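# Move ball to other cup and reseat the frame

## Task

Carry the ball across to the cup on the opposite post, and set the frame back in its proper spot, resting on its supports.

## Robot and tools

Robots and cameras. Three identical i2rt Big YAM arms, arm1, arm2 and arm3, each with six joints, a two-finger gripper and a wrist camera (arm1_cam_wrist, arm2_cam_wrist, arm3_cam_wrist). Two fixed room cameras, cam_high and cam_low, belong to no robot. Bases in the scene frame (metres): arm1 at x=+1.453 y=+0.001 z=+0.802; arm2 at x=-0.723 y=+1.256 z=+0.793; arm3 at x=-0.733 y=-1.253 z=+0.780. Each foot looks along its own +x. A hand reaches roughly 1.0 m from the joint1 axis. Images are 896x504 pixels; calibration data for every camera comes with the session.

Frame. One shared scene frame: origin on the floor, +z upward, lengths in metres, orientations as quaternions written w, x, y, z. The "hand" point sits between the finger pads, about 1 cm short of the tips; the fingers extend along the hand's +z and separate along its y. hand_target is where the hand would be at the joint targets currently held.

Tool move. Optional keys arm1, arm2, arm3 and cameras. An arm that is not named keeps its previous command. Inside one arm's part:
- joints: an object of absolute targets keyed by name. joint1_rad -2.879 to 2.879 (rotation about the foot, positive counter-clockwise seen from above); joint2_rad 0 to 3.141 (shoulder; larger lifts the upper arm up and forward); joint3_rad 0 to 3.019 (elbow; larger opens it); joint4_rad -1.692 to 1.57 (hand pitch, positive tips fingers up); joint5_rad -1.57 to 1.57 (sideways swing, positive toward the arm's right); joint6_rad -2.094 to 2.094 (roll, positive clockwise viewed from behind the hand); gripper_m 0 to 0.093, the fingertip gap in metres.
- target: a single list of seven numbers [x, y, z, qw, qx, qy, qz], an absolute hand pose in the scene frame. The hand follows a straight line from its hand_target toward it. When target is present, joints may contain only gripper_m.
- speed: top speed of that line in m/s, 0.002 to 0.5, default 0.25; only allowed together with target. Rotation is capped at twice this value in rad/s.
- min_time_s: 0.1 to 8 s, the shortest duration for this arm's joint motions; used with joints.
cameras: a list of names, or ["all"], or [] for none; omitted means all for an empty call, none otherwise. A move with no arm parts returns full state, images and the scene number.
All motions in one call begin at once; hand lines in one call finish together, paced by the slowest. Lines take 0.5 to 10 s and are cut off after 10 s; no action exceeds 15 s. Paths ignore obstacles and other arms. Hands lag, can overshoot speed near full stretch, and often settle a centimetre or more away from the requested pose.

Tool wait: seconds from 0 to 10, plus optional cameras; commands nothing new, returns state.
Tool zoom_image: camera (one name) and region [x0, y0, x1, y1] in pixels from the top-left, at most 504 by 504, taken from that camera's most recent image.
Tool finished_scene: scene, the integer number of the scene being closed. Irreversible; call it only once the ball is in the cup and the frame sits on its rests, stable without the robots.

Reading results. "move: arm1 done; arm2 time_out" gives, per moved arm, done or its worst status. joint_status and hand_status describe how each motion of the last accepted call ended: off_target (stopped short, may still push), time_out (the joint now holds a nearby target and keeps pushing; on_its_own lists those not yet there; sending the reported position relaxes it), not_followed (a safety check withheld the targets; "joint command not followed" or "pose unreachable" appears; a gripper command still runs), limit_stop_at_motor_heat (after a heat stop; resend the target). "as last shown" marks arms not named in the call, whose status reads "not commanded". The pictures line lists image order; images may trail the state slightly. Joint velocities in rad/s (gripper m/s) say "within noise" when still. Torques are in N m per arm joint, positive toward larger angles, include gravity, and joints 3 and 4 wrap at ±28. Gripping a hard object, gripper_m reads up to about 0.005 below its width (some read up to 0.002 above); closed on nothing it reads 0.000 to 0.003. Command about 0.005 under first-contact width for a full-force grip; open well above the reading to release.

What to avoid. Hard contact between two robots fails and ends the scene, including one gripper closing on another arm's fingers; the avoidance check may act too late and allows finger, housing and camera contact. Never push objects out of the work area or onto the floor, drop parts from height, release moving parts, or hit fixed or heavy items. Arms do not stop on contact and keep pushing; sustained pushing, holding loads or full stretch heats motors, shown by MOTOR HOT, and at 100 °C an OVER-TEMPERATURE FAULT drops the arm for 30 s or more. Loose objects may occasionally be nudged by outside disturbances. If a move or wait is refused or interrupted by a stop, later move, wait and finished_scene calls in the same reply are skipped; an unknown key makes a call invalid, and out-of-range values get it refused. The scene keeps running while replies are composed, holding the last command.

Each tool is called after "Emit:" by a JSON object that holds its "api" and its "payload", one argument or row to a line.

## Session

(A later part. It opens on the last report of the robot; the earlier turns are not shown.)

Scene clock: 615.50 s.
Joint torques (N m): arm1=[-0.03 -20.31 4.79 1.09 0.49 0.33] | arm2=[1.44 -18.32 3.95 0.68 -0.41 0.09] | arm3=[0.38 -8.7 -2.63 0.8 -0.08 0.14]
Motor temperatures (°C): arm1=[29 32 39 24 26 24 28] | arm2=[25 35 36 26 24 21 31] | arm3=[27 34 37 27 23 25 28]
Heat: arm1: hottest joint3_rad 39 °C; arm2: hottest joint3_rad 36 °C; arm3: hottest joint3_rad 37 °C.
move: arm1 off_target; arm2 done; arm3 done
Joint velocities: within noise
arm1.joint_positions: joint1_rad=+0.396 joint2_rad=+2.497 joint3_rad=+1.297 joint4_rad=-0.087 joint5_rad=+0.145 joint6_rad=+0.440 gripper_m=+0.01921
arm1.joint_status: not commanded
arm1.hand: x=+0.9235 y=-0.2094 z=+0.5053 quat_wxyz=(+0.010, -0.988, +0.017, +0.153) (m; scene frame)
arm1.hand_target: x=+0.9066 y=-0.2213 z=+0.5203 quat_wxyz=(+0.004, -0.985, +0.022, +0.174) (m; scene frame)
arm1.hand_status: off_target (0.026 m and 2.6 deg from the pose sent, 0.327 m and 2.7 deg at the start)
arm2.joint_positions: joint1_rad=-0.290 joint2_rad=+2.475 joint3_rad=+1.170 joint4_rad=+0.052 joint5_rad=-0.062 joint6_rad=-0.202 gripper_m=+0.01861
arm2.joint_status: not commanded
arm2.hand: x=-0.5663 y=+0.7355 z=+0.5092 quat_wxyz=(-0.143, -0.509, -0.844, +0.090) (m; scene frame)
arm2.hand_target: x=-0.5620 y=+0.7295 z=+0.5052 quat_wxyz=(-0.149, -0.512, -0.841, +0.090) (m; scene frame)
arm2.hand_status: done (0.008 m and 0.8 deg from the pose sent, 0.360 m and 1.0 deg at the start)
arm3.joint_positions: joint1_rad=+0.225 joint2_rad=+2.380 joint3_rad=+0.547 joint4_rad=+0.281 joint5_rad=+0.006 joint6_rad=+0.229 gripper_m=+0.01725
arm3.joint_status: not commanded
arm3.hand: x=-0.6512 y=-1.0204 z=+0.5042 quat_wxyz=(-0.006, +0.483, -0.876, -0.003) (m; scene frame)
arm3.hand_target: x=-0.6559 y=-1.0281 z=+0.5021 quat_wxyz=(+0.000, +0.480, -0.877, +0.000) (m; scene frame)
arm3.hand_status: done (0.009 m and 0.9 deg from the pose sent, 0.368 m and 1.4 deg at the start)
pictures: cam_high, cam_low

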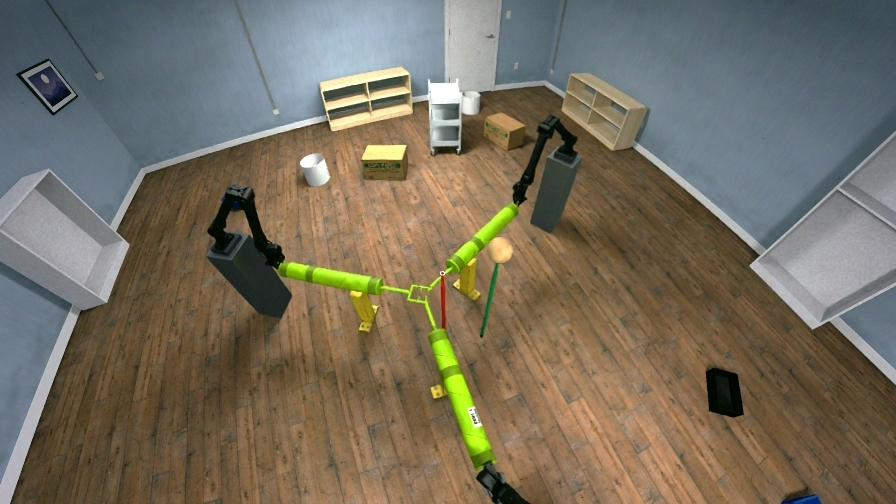

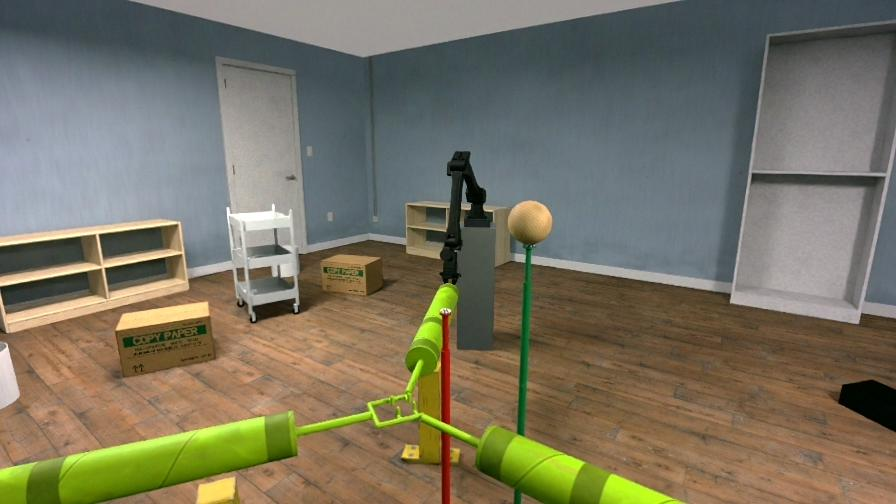

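Emit:
{"api": "move", "payload": {
  "arm1": {"target":[0.904,-0.2213,0.462,-0.0039,0.985,-0.0224,-0.174],"speed":0.06},
  "arm2": {"target":[-0.562,0.7295,0.454,-0.1487,-0.5117,-0.8417,0.0904],"speed":0.06},
  "arm3": {"target":[-0.657,-1.028,0.459,0,0.48,-0.877,0],"speed":0.06}
}}

Emit:
{"api": "move", "payload": {
  "arm1": {"target":[0.904,-0.2213,0.442,-0.0039,0.985,-0.0224,-0.174],"speed":0.02},
  "arm2": {"target":[-0.562,0.7295,0.433,-0.1487,-0.5117,-0.8417,0.0904],"speed":0.02},
  "arm3": {"target":[-0.657,-1.028,0.443,0,0.48,-0.877,0],"speed":0.02},
  "cameras": ["all"]
}}

Emit:
{"api": "zoom_image", "payload": {
  "camera": "cam_high",
  "region": [300, 200, 560, 440]
}}

Scene clock: 627.40 s.
Joint torques (N m): arm1=[-0.09 -20.84 4.52 1.13 0.48 0.32] | arm2=[1.44 -18.55 3.48 0.79 -0.46 0.09] | arm3=[0.73 -9.17 -3.33 0.8 -0.08 0.18]
Motor temperatures (°C): arm1=[29 33 37 24 26 24 28] | arm2=[25 36 35 26 23 21 31] | arm3=[27 34 35 27 23 25 28]
Heat: arm1: hottest joint3_rad 37 °C; arm2: hottest joint2_rad 36 °C; arm3: hottest joint3_rad 35 °C.
move: arm1 off_target; arm2 done; arm3 done
Joint velocities: within noise
arm1.joint_positions: joint1_rad=+0.396 joint2_rad=+2.636 joint3_rad=+1.383 joint4_rad=-0.032 joint5_rad=+0.145 joint6_rad=+0.440 gripper_m=+0.01921
arm1.joint_status: not commanded
arm1.hand: x=+0.9222 y=-0.2097 z=+0.4492 quat_wxyz=(+0.010, -0.988, +0.017, +0.154) (m; scene frame)
arm1.hand_target: x=+0.9044 y=-0.2214 z=+0.4625 quat_wxyz=(+0.003, -0.984, +0.022, +0.174) (m; scene frame)
arm1.hand_status: off_target (0.025 m and 2.5 deg from the pose sent, 0.049 m and 2.6 deg at the start)
arm2.joint_positions: joint1_rad=-0.290 joint2_rad=+2.603 joint3_rad=+1.245 joint4_rad=+0.104 joint5_rad=-0.060 joint6_rad=-0.202 gripper_m=+0.01861
arm2.joint_status: not commanded
arm2.hand: x=-0.5661 y=+0.7344 z=+0.4594 quat_wxyz=(-0.142, -0.509, -0.844, +0.090) (m; scene frame)
arm2.hand_target: x=-0.5621 y=+0.7297 z=+0.4543 quat_wxyz=(-0.149, -0.512, -0.841, +0.090) (m; scene frame)
arm2.hand_status: done (0.008 m and 0.8 deg from the pose sent, 0.056 m and 0.8 deg at the start)
arm3.joint_positions: joint1_rad=+0.225 joint2_rad=+2.536 joint3_rad=+0.623 joint4_rad=+0.359 joint5_rad=+0.005 joint6_rad=+0.229 gripper_m=+0.01725
arm3.joint_status: not commanded
arm3.hand: x=-0.6514 y=-1.0206 z=+0.4608 quat_wxyz=(-0.006, +0.482, -0.876, -0.003) (m; scene frame)
arm3.hand_target: x=-0.6568 y=-1.0279 z=+0.4591 quat_wxyz=(+0.000, +0.480, -0.877, +0.000) (m; scene frame)
arm3.hand_status: done (0.009 m and 0.8 deg from the pose sent, 0.046 m and 0.9 deg at the start)
pictures: none

Scene clock: 628.97 s.
Joint torques (N m): arm1=[-0.09 -18.84 5.76 1.48 0.45 0.32] | arm2=[1.44 -16.85 4.4 1.06 -0.48 0.09] | arm3=[0.67 -7.82 -2.44 1.02 -0.03 0.17]
Motor temperatures (°C): arm1=[29 34 36 24 26 24 28] | arm2=[25 36 35 26 23 21 31] | arm3=[27 33 35 27 23 25 28]
Heat: arm1: hottest joint3_rad 36 °C; arm2: hottest joint2_rad 36 °C; arm3: hottest joint3_rad 35 °C.
move: arm1 off_target; arm2 off_target; arm3 off_target
Joint velocities: within noise
arm1.joint_positions: joint1_rad=+0.396 joint2_rad=+2.658 joint3_rad=+1.398 joint4_rad=-0.025 joint5_rad=+0.146 joint6_rad=+0.440 gripper_m=+0.01921
arm1.joint_status: not commanded
arm1.hand: x=+0.9220 y=-0.2096 z=+0.4404 quat_wxyz=(+0.010, -0.988, +0.017, +0.154) (m; scene frame)
arm1.hand_target: x=+0.9046 y=-0.2212 z=+0.4430 quat_wxyz=(+0.004, -0.984, +0.022, +0.174) (m; scene frame)
arm1.hand_status: off_target (0.022 m and 2.5 deg from the pose sent, 0.023 m and 2.6 deg at the start)
arm2.joint_positions: joint1_rad=-0.290 joint2_rad=+2.633 joint3_rad=+1.264 joint4_rad=+0.115 joint5_rad=-0.060 joint6_rad=-0.202 gripper_m=+0.01861
arm2.joint_status: not commanded
arm2.hand: x=-0.5661 y=+0.7341 z=+0.4478 quat_wxyz=(-0.142, -0.509, -0.844, +0.091) (m; scene frame)
arm2.hand_target: x=-0.5623 y=+0.7303 z=+0.4336 quat_wxyz=(-0.148, -0.512, -0.841, +0.090) (m; scene frame)
arm2.hand_status: off_target (0.016 m and 0.8 deg from the pose sent, 0.027 m and 0.8 deg at the start)
arm3.joint_positions: joint1_rad=+0.225 joint2_rad=+2.570 joint3_rad=+0.641 joint4_rad=+0.375 joint5_rad=+0.005 joint6_rad=+0.229 gripper_m=+0.01725
arm3.joint_status: not commanded
arm3.hand: x=-0.6516 y=-1.0208 z=+0.4511 quat_wxyz=(-0.006, +0.482, -0.876, -0.003) (m; scene frame)
arm3.hand_target: x=-0.6569 y=-1.0282 z=+0.4435 quat_wxyz=(+0.000, +0.480, -0.877, +0.000) (m; scene frame)
arm3.hand_status: off_target (0.012 m and 0.8 deg from the pose sent, 0.020 m and 0.8 deg at the start)
pictures: arm1_cam_wrist, arm2_cam_wrist, arm3_cam_wrist, cam_high, cam_low
camera_calibration:
arm1_cam_wrist: T_world_to_cam=[[0.0369554, 0.998602, 0.037803, 0.156653], [0.946904, -0.0470823, 0.31805, -1.02183], [0.319385, 0.0240421, -0.94732, 0.254244], [0, 0, 0, 1]] pos_world=[0.880586, -0.210657, 0.559922]
arm2_cam_wrist: T_world_to_cam=[[-0.887693, -0.460297, 0.0113034, -0.17127], [-0.439994, 0.85526, 0.273743, -0.992846], [-0.135671, 0.238027, -0.961736, 0.304655], [0, 0, 0, 1]] pos_world=[-0.547548, 0.697791, 0.566718]
arm3_cam_wrist: T_world_to_cam=[[0.848787, -0.528721, -0.00378033, 0.0148082], [-0.428202, -0.691577, 0.581691, -1.24531], [-0.310166, -0.492113, -0.813401, -0.209742], [0, 0, 0, 1]] pos_world=[-0.610866, -0.956613, 0.553835]

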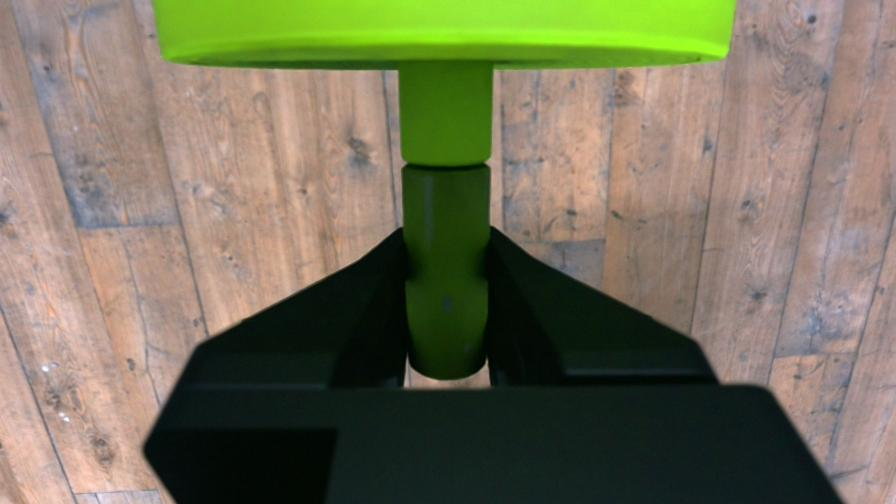

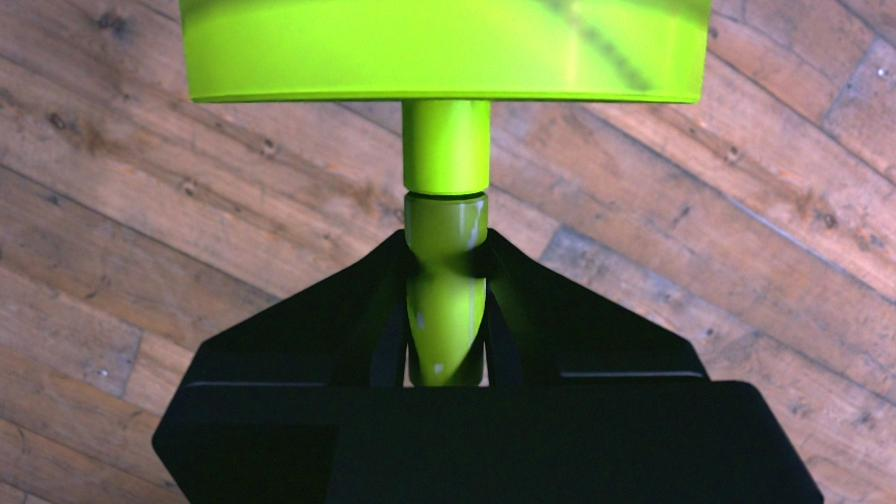

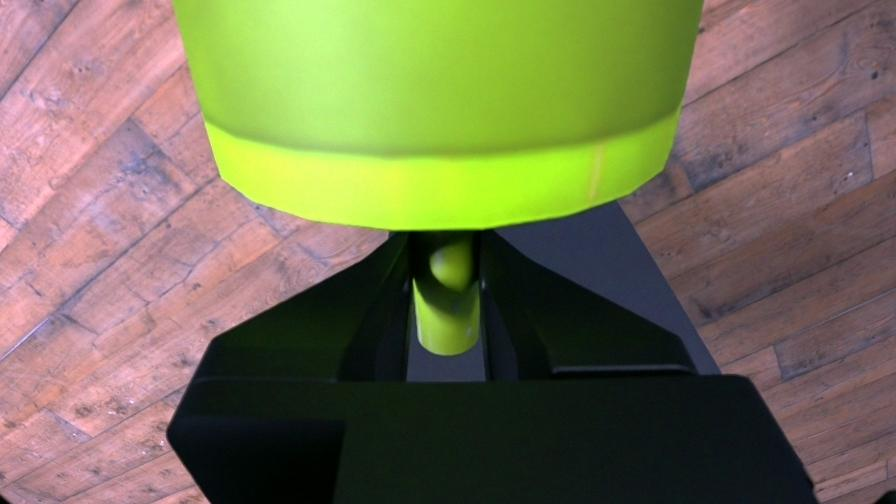

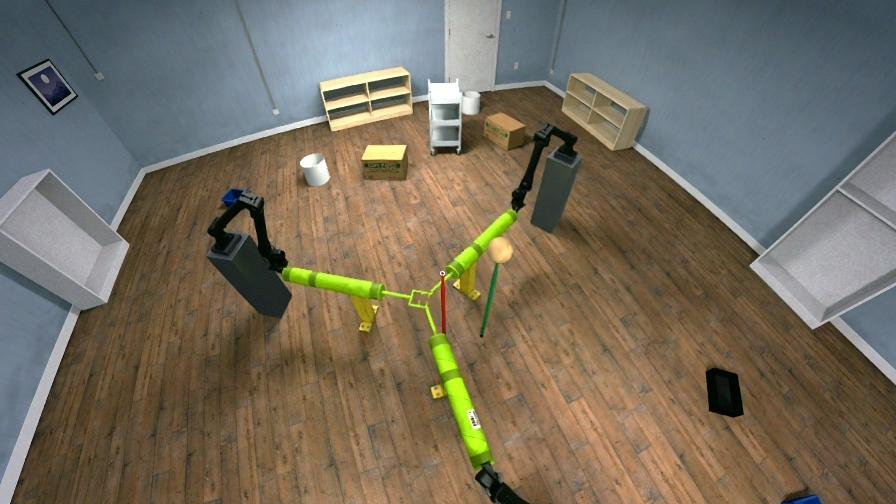

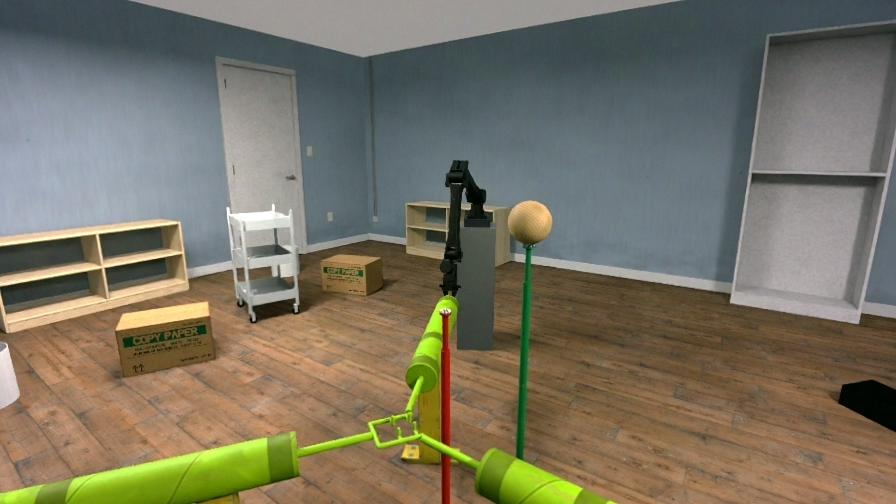

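Scaled by 1.938 from the camera's 896x504 image, which has a finer 1280x720 frame.

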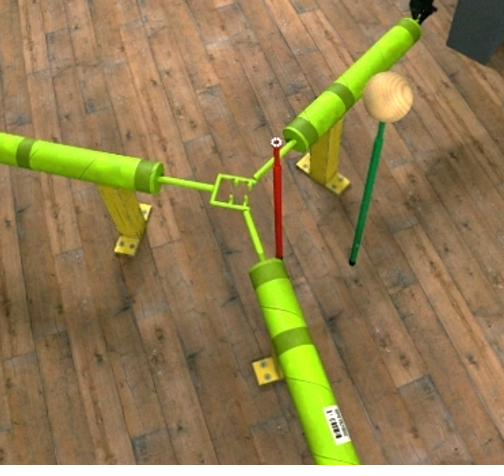

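Emit:
{"api": "move", "payload": {
  "arm1": {"joints":{"gripper_m":0.07}},
  "arm2": {"joints":{"gripper_m":0.07}},
  "arm3": {"joints":{"gripper_m":0.07}}
}}

Emit:
{"api": "move", "payload": {
  "arm1": {"target":[0.924,-0.2213,0.55,-0.0039,0.985,-0.0224,-0.174],"speed":0.08},
  "arm2": {"target":[-0.571,0.747,0.55,-0.1487,-0.5117,-0.8417,0.0904],"speed":0.08},
  "arm3": {"target":[-0.657,-1.026,0.55,0,0.48,-0.877,0],"speed":0.08},
  "cameras": ["all"]
}}

Scene clock: 634.83 s.
Joint torques (N m): arm1=[-0.09 -19.55 4.75 1.48 0.27 0.29] | arm2=[1.49 -17.44 3.62 0.99 -0.28 0.09] | arm3=[0.67 -8.82 -2.74 0.94 0 0.13]
Motor temperatures (°C): arm1=[29 34 36 24 26 24 28] | arm2=[25 37 34 26 23 21 31] | arm3=[27 33 34 27 23 25 28]
Heat: arm1: hottest joint3_rad 36 °C; arm2: hottest joint2_rad 37 °C; arm3: hottest joint3_rad 34 °C.
move: arm1 done; arm2 done; arm3 done
Joint velocities: within noise
arm1.joint_positions: joint1_rad=+0.396 joint2_rad=+2.666 joint3_rad=+1.412 joint4_rad=-0.025 joint5_rad=+0.150 joint6_rad=+0.443 gripper_m=+0.06983
arm1.joint_status: all done
arm1.hand: x=+0.9182 y=-0.2104 z=+0.4383 quat_wxyz=(+0.011, -0.987, +0.019, +0.157) (m; scene frame)
arm1.hand_target: x=+0.9047 y=-0.2212 z=+0.4429 quat_wxyz=(+0.004, -0.985, +0.022, +0.174) (m; scene frame)
arm1.hand_status: not commanded
arm2.joint_positions: joint1_rad=-0.290 joint2_rad=+2.639 joint3_rad=+1.276 joint4_rad=+0.118 joint5_rad=-0.065 joint6_rad=-0.202 gripper_m=+0.06985
arm2.joint_status: all done
arm2.hand: x=-0.5638 y=+0.7292 z=+0.4471 quat_wxyz=(-0.147, -0.508, -0.843, +0.092) (m; scene frame)
arm2.hand_target: x=-0.5623 y=+0.7302 z=+0.4336 quat_wxyz=(-0.149, -0.512, -0.841, +0.090) (m; scene frame)
arm2.hand_status: not commanded
arm3.joint_positions: joint1_rad=+0.225 joint2_rad=+2.585 joint3_rad=+0.644 joint4_rad=+0.377 joint5_rad=+0.004 joint6_rad=+0.234 gripper_m=+0.06987
arm3.joint_status: all done
arm3.hand: x=-0.6534 y=-1.0255 z=+0.4475 quat_wxyz=(-0.002, +0.480, -0.877, +0.000) (m; scene frame)
arm3.hand_target: x=-0.6569 y=-1.0283 z=+0.4434 quat_wxyz=(+0.000, +0.480, -0.877, +0.000) (m; scene frame)
arm3.hand_status: not commanded
pictures: none

Scene clock: 637.13 s.
Joint torques (N m): arm1=[0.44 -20.66 3.26 0.66 0.28 0.3] | arm2=[0.67 -20.31 1.76 0.18 -0.28 0.01] | arm3=[0.79 -10.58 -2 0.08 0 0.12]
Motor temperatures (°C): arm1=[29 34 36 24 26 24 28] | arm2=[25 37 34 26 23 21 31] | arm3=[27 33 34 27 23 25 28]
Heat: arm1: hottest joint3_rad 36 °C; arm2: hottest joint2_rad 37 °C; arm3: hottest joint3_rad 34 °C.
move: arm1 off_target; arm2 done; arm3 done
Joint velocities: within noise
arm1.joint_positions: joint1_rad=+0.405 joint2_rad=+2.414 joint3_rad=+1.234 joint4_rad=-0.080 joint5_rad=+0.156 joint6_rad=+0.456 gripper_m=+0.06990
arm1.joint_status: not commanded
arm1.hand: x=+0.9264 y=-0.2116 z=+0.5381 quat_wxyz=(+0.008, -0.986, +0.022, +0.167) (m; scene frame)
arm1.hand_target: x=+0.9240 y=-0.2213 z=+0.5499 quat_wxyz=(+0.004, -0.984, +0.022, +0.174) (m; scene frame)
arm1.hand_status: off_target (0.016 m and 0.9 deg from the pose sent, 0.112 m and 2.2 deg at the start)
arm2.joint_positions: joint1_rad=-0.290 joint2_rad=+2.380 joint3_rad=+1.093 joint4_rad=+0.047 joint5_rad=-0.068 joint6_rad=-0.202 gripper_m=+0.06992
arm2.joint_status: not commanded
arm2.hand: x=-0.5680 y=+0.7452 z=+0.5431 quat_wxyz=(-0.149, -0.508, -0.843, +0.092) (m; scene frame)
arm2.hand_target: x=-0.5710 y=+0.7469 z=+0.5498 quat_wxyz=(-0.149, -0.512, -0.841, +0.090) (m; scene frame)
arm2.hand_status: done (0.008 m and 0.5 deg from the pose sent, 0.105 m and 0.5 deg at the start)
arm3.joint_positions: joint1_rad=+0.228 joint2_rad=+2.221 joint3_rad=+0.483 joint4_rad=+0.173 joint5_rad=+0.004 joint6_rad=+0.238 gripper_m=+0.06994
arm3.joint_status: not commanded
arm3.hand: x=-0.6538 y=-1.0248 z=+0.5446 quat_wxyz=(-0.001, +0.480, -0.877, +0.000) (m; scene frame)
arm3.hand_target: x=-0.6569 y=-1.0259 z=+0.5498 quat_wxyz=(+0.000, +0.480, -0.877, +0.000) (m; scene frame)
arm3.hand_status: done (0.006 m and 0.1 deg from the pose sent, 0.103 m and 0.2 deg at the start)
pictures: arm1_cam_wrist, arm2_cam_wrist, arm3_cam_wrist, cam_high, cam_low
camera_calibration:
arm1_cam_wrist: T_world_to_cam=[[0.0469123, 0.998451, 0.0298991, 0.149772], [0.954615, -0.0536259, 0.292975, -1.05213], [0.294124, 0.014798, -0.955653, 0.371399], [0, 0, 0, 1]] pos_world=[0.888116, -0.211457, 0.658698]
arm2_cam_wrist: T_world_to_cam=[[-0.886659, -0.462372, 0.00687336, -0.164278], [-0.44483, 0.856893, 0.260502, -1.02615], [-0.126338, 0.227919, -0.965449, 0.4083], [0, 0, 0, 1]] pos_world=[-0.550537, 0.710285, 0.662636]
arm3_cam_wrist: T_world_to_cam=[[0.845928, -0.533293, -0.00184669, 0.00731649], [-0.429094, -0.682691, 0.591448, -1.30027], [-0.316676, -0.499531, -0.806341, -0.151965], [0, 0, 0, 1]] pos_world=[-0.61225, -0.959691, 0.646519]

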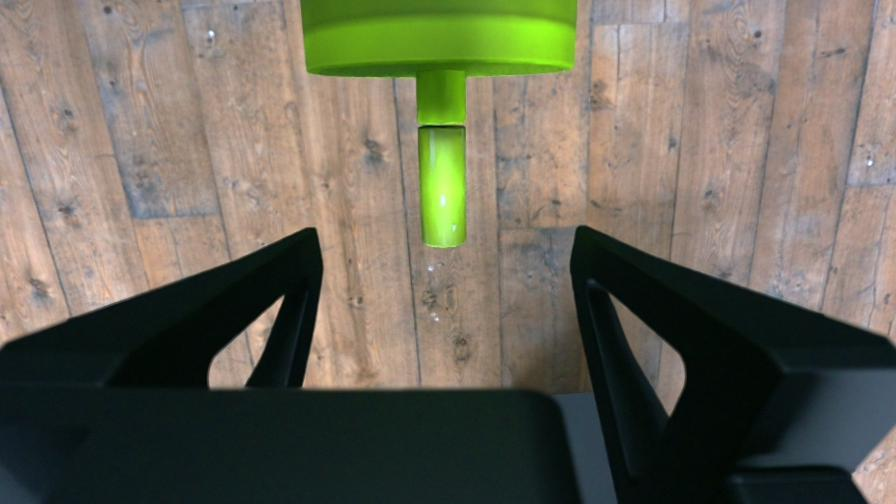

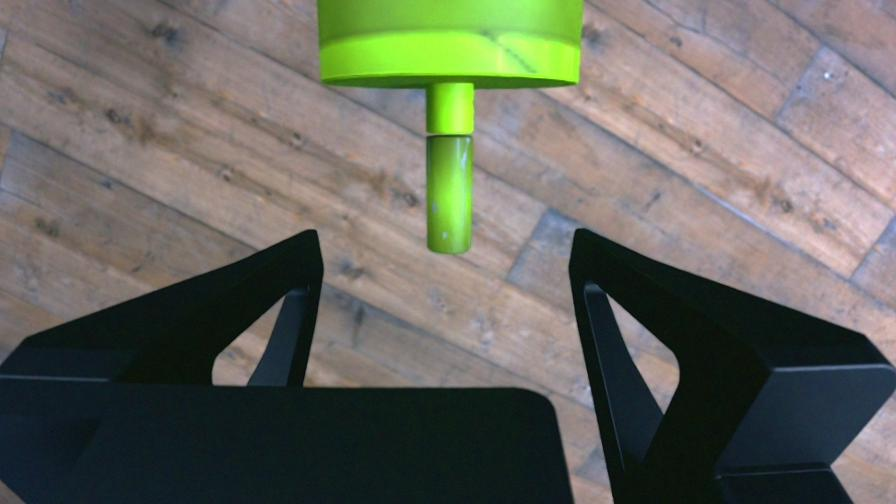

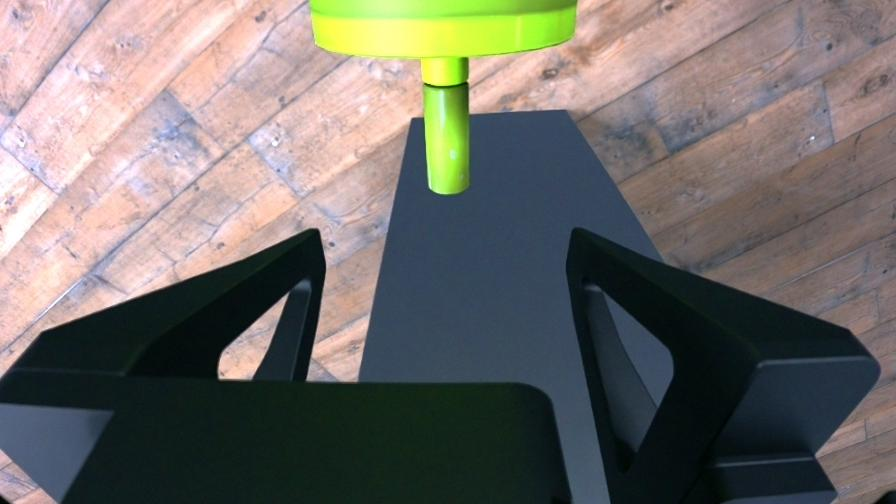

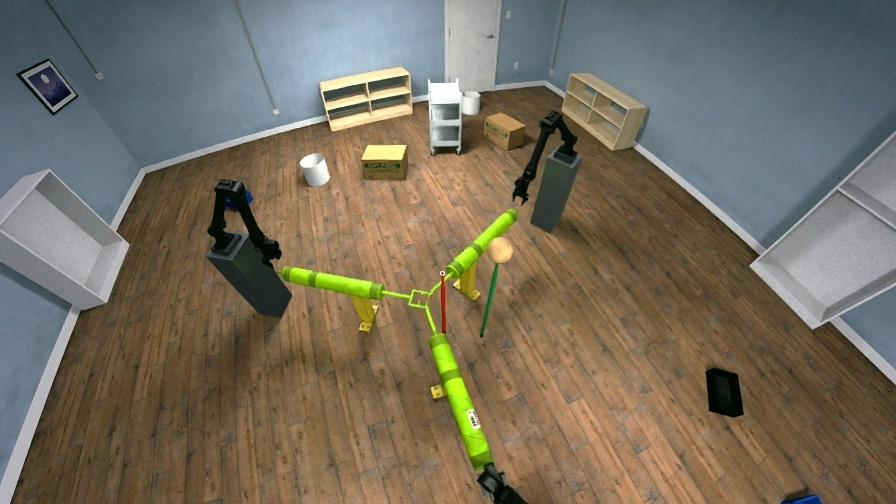

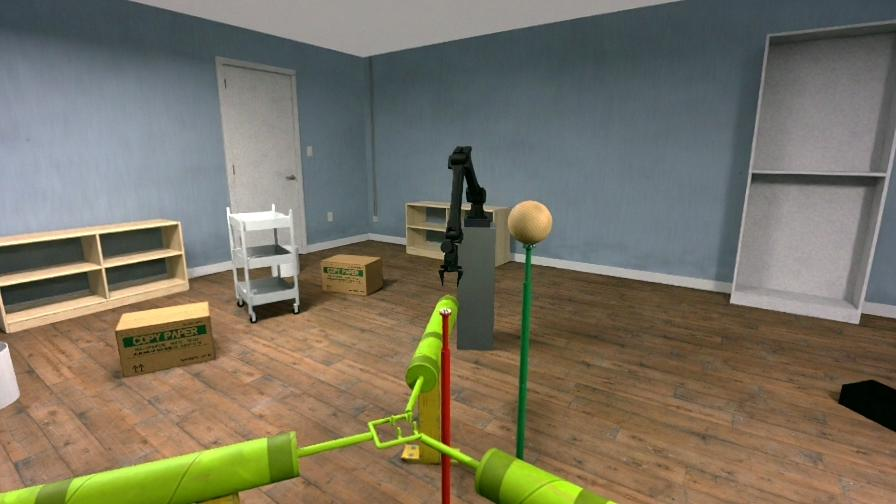

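Emit:
{"api": "finished_scene", "payload": {
  "scene": 1
}}

The scene is finished: the task was done.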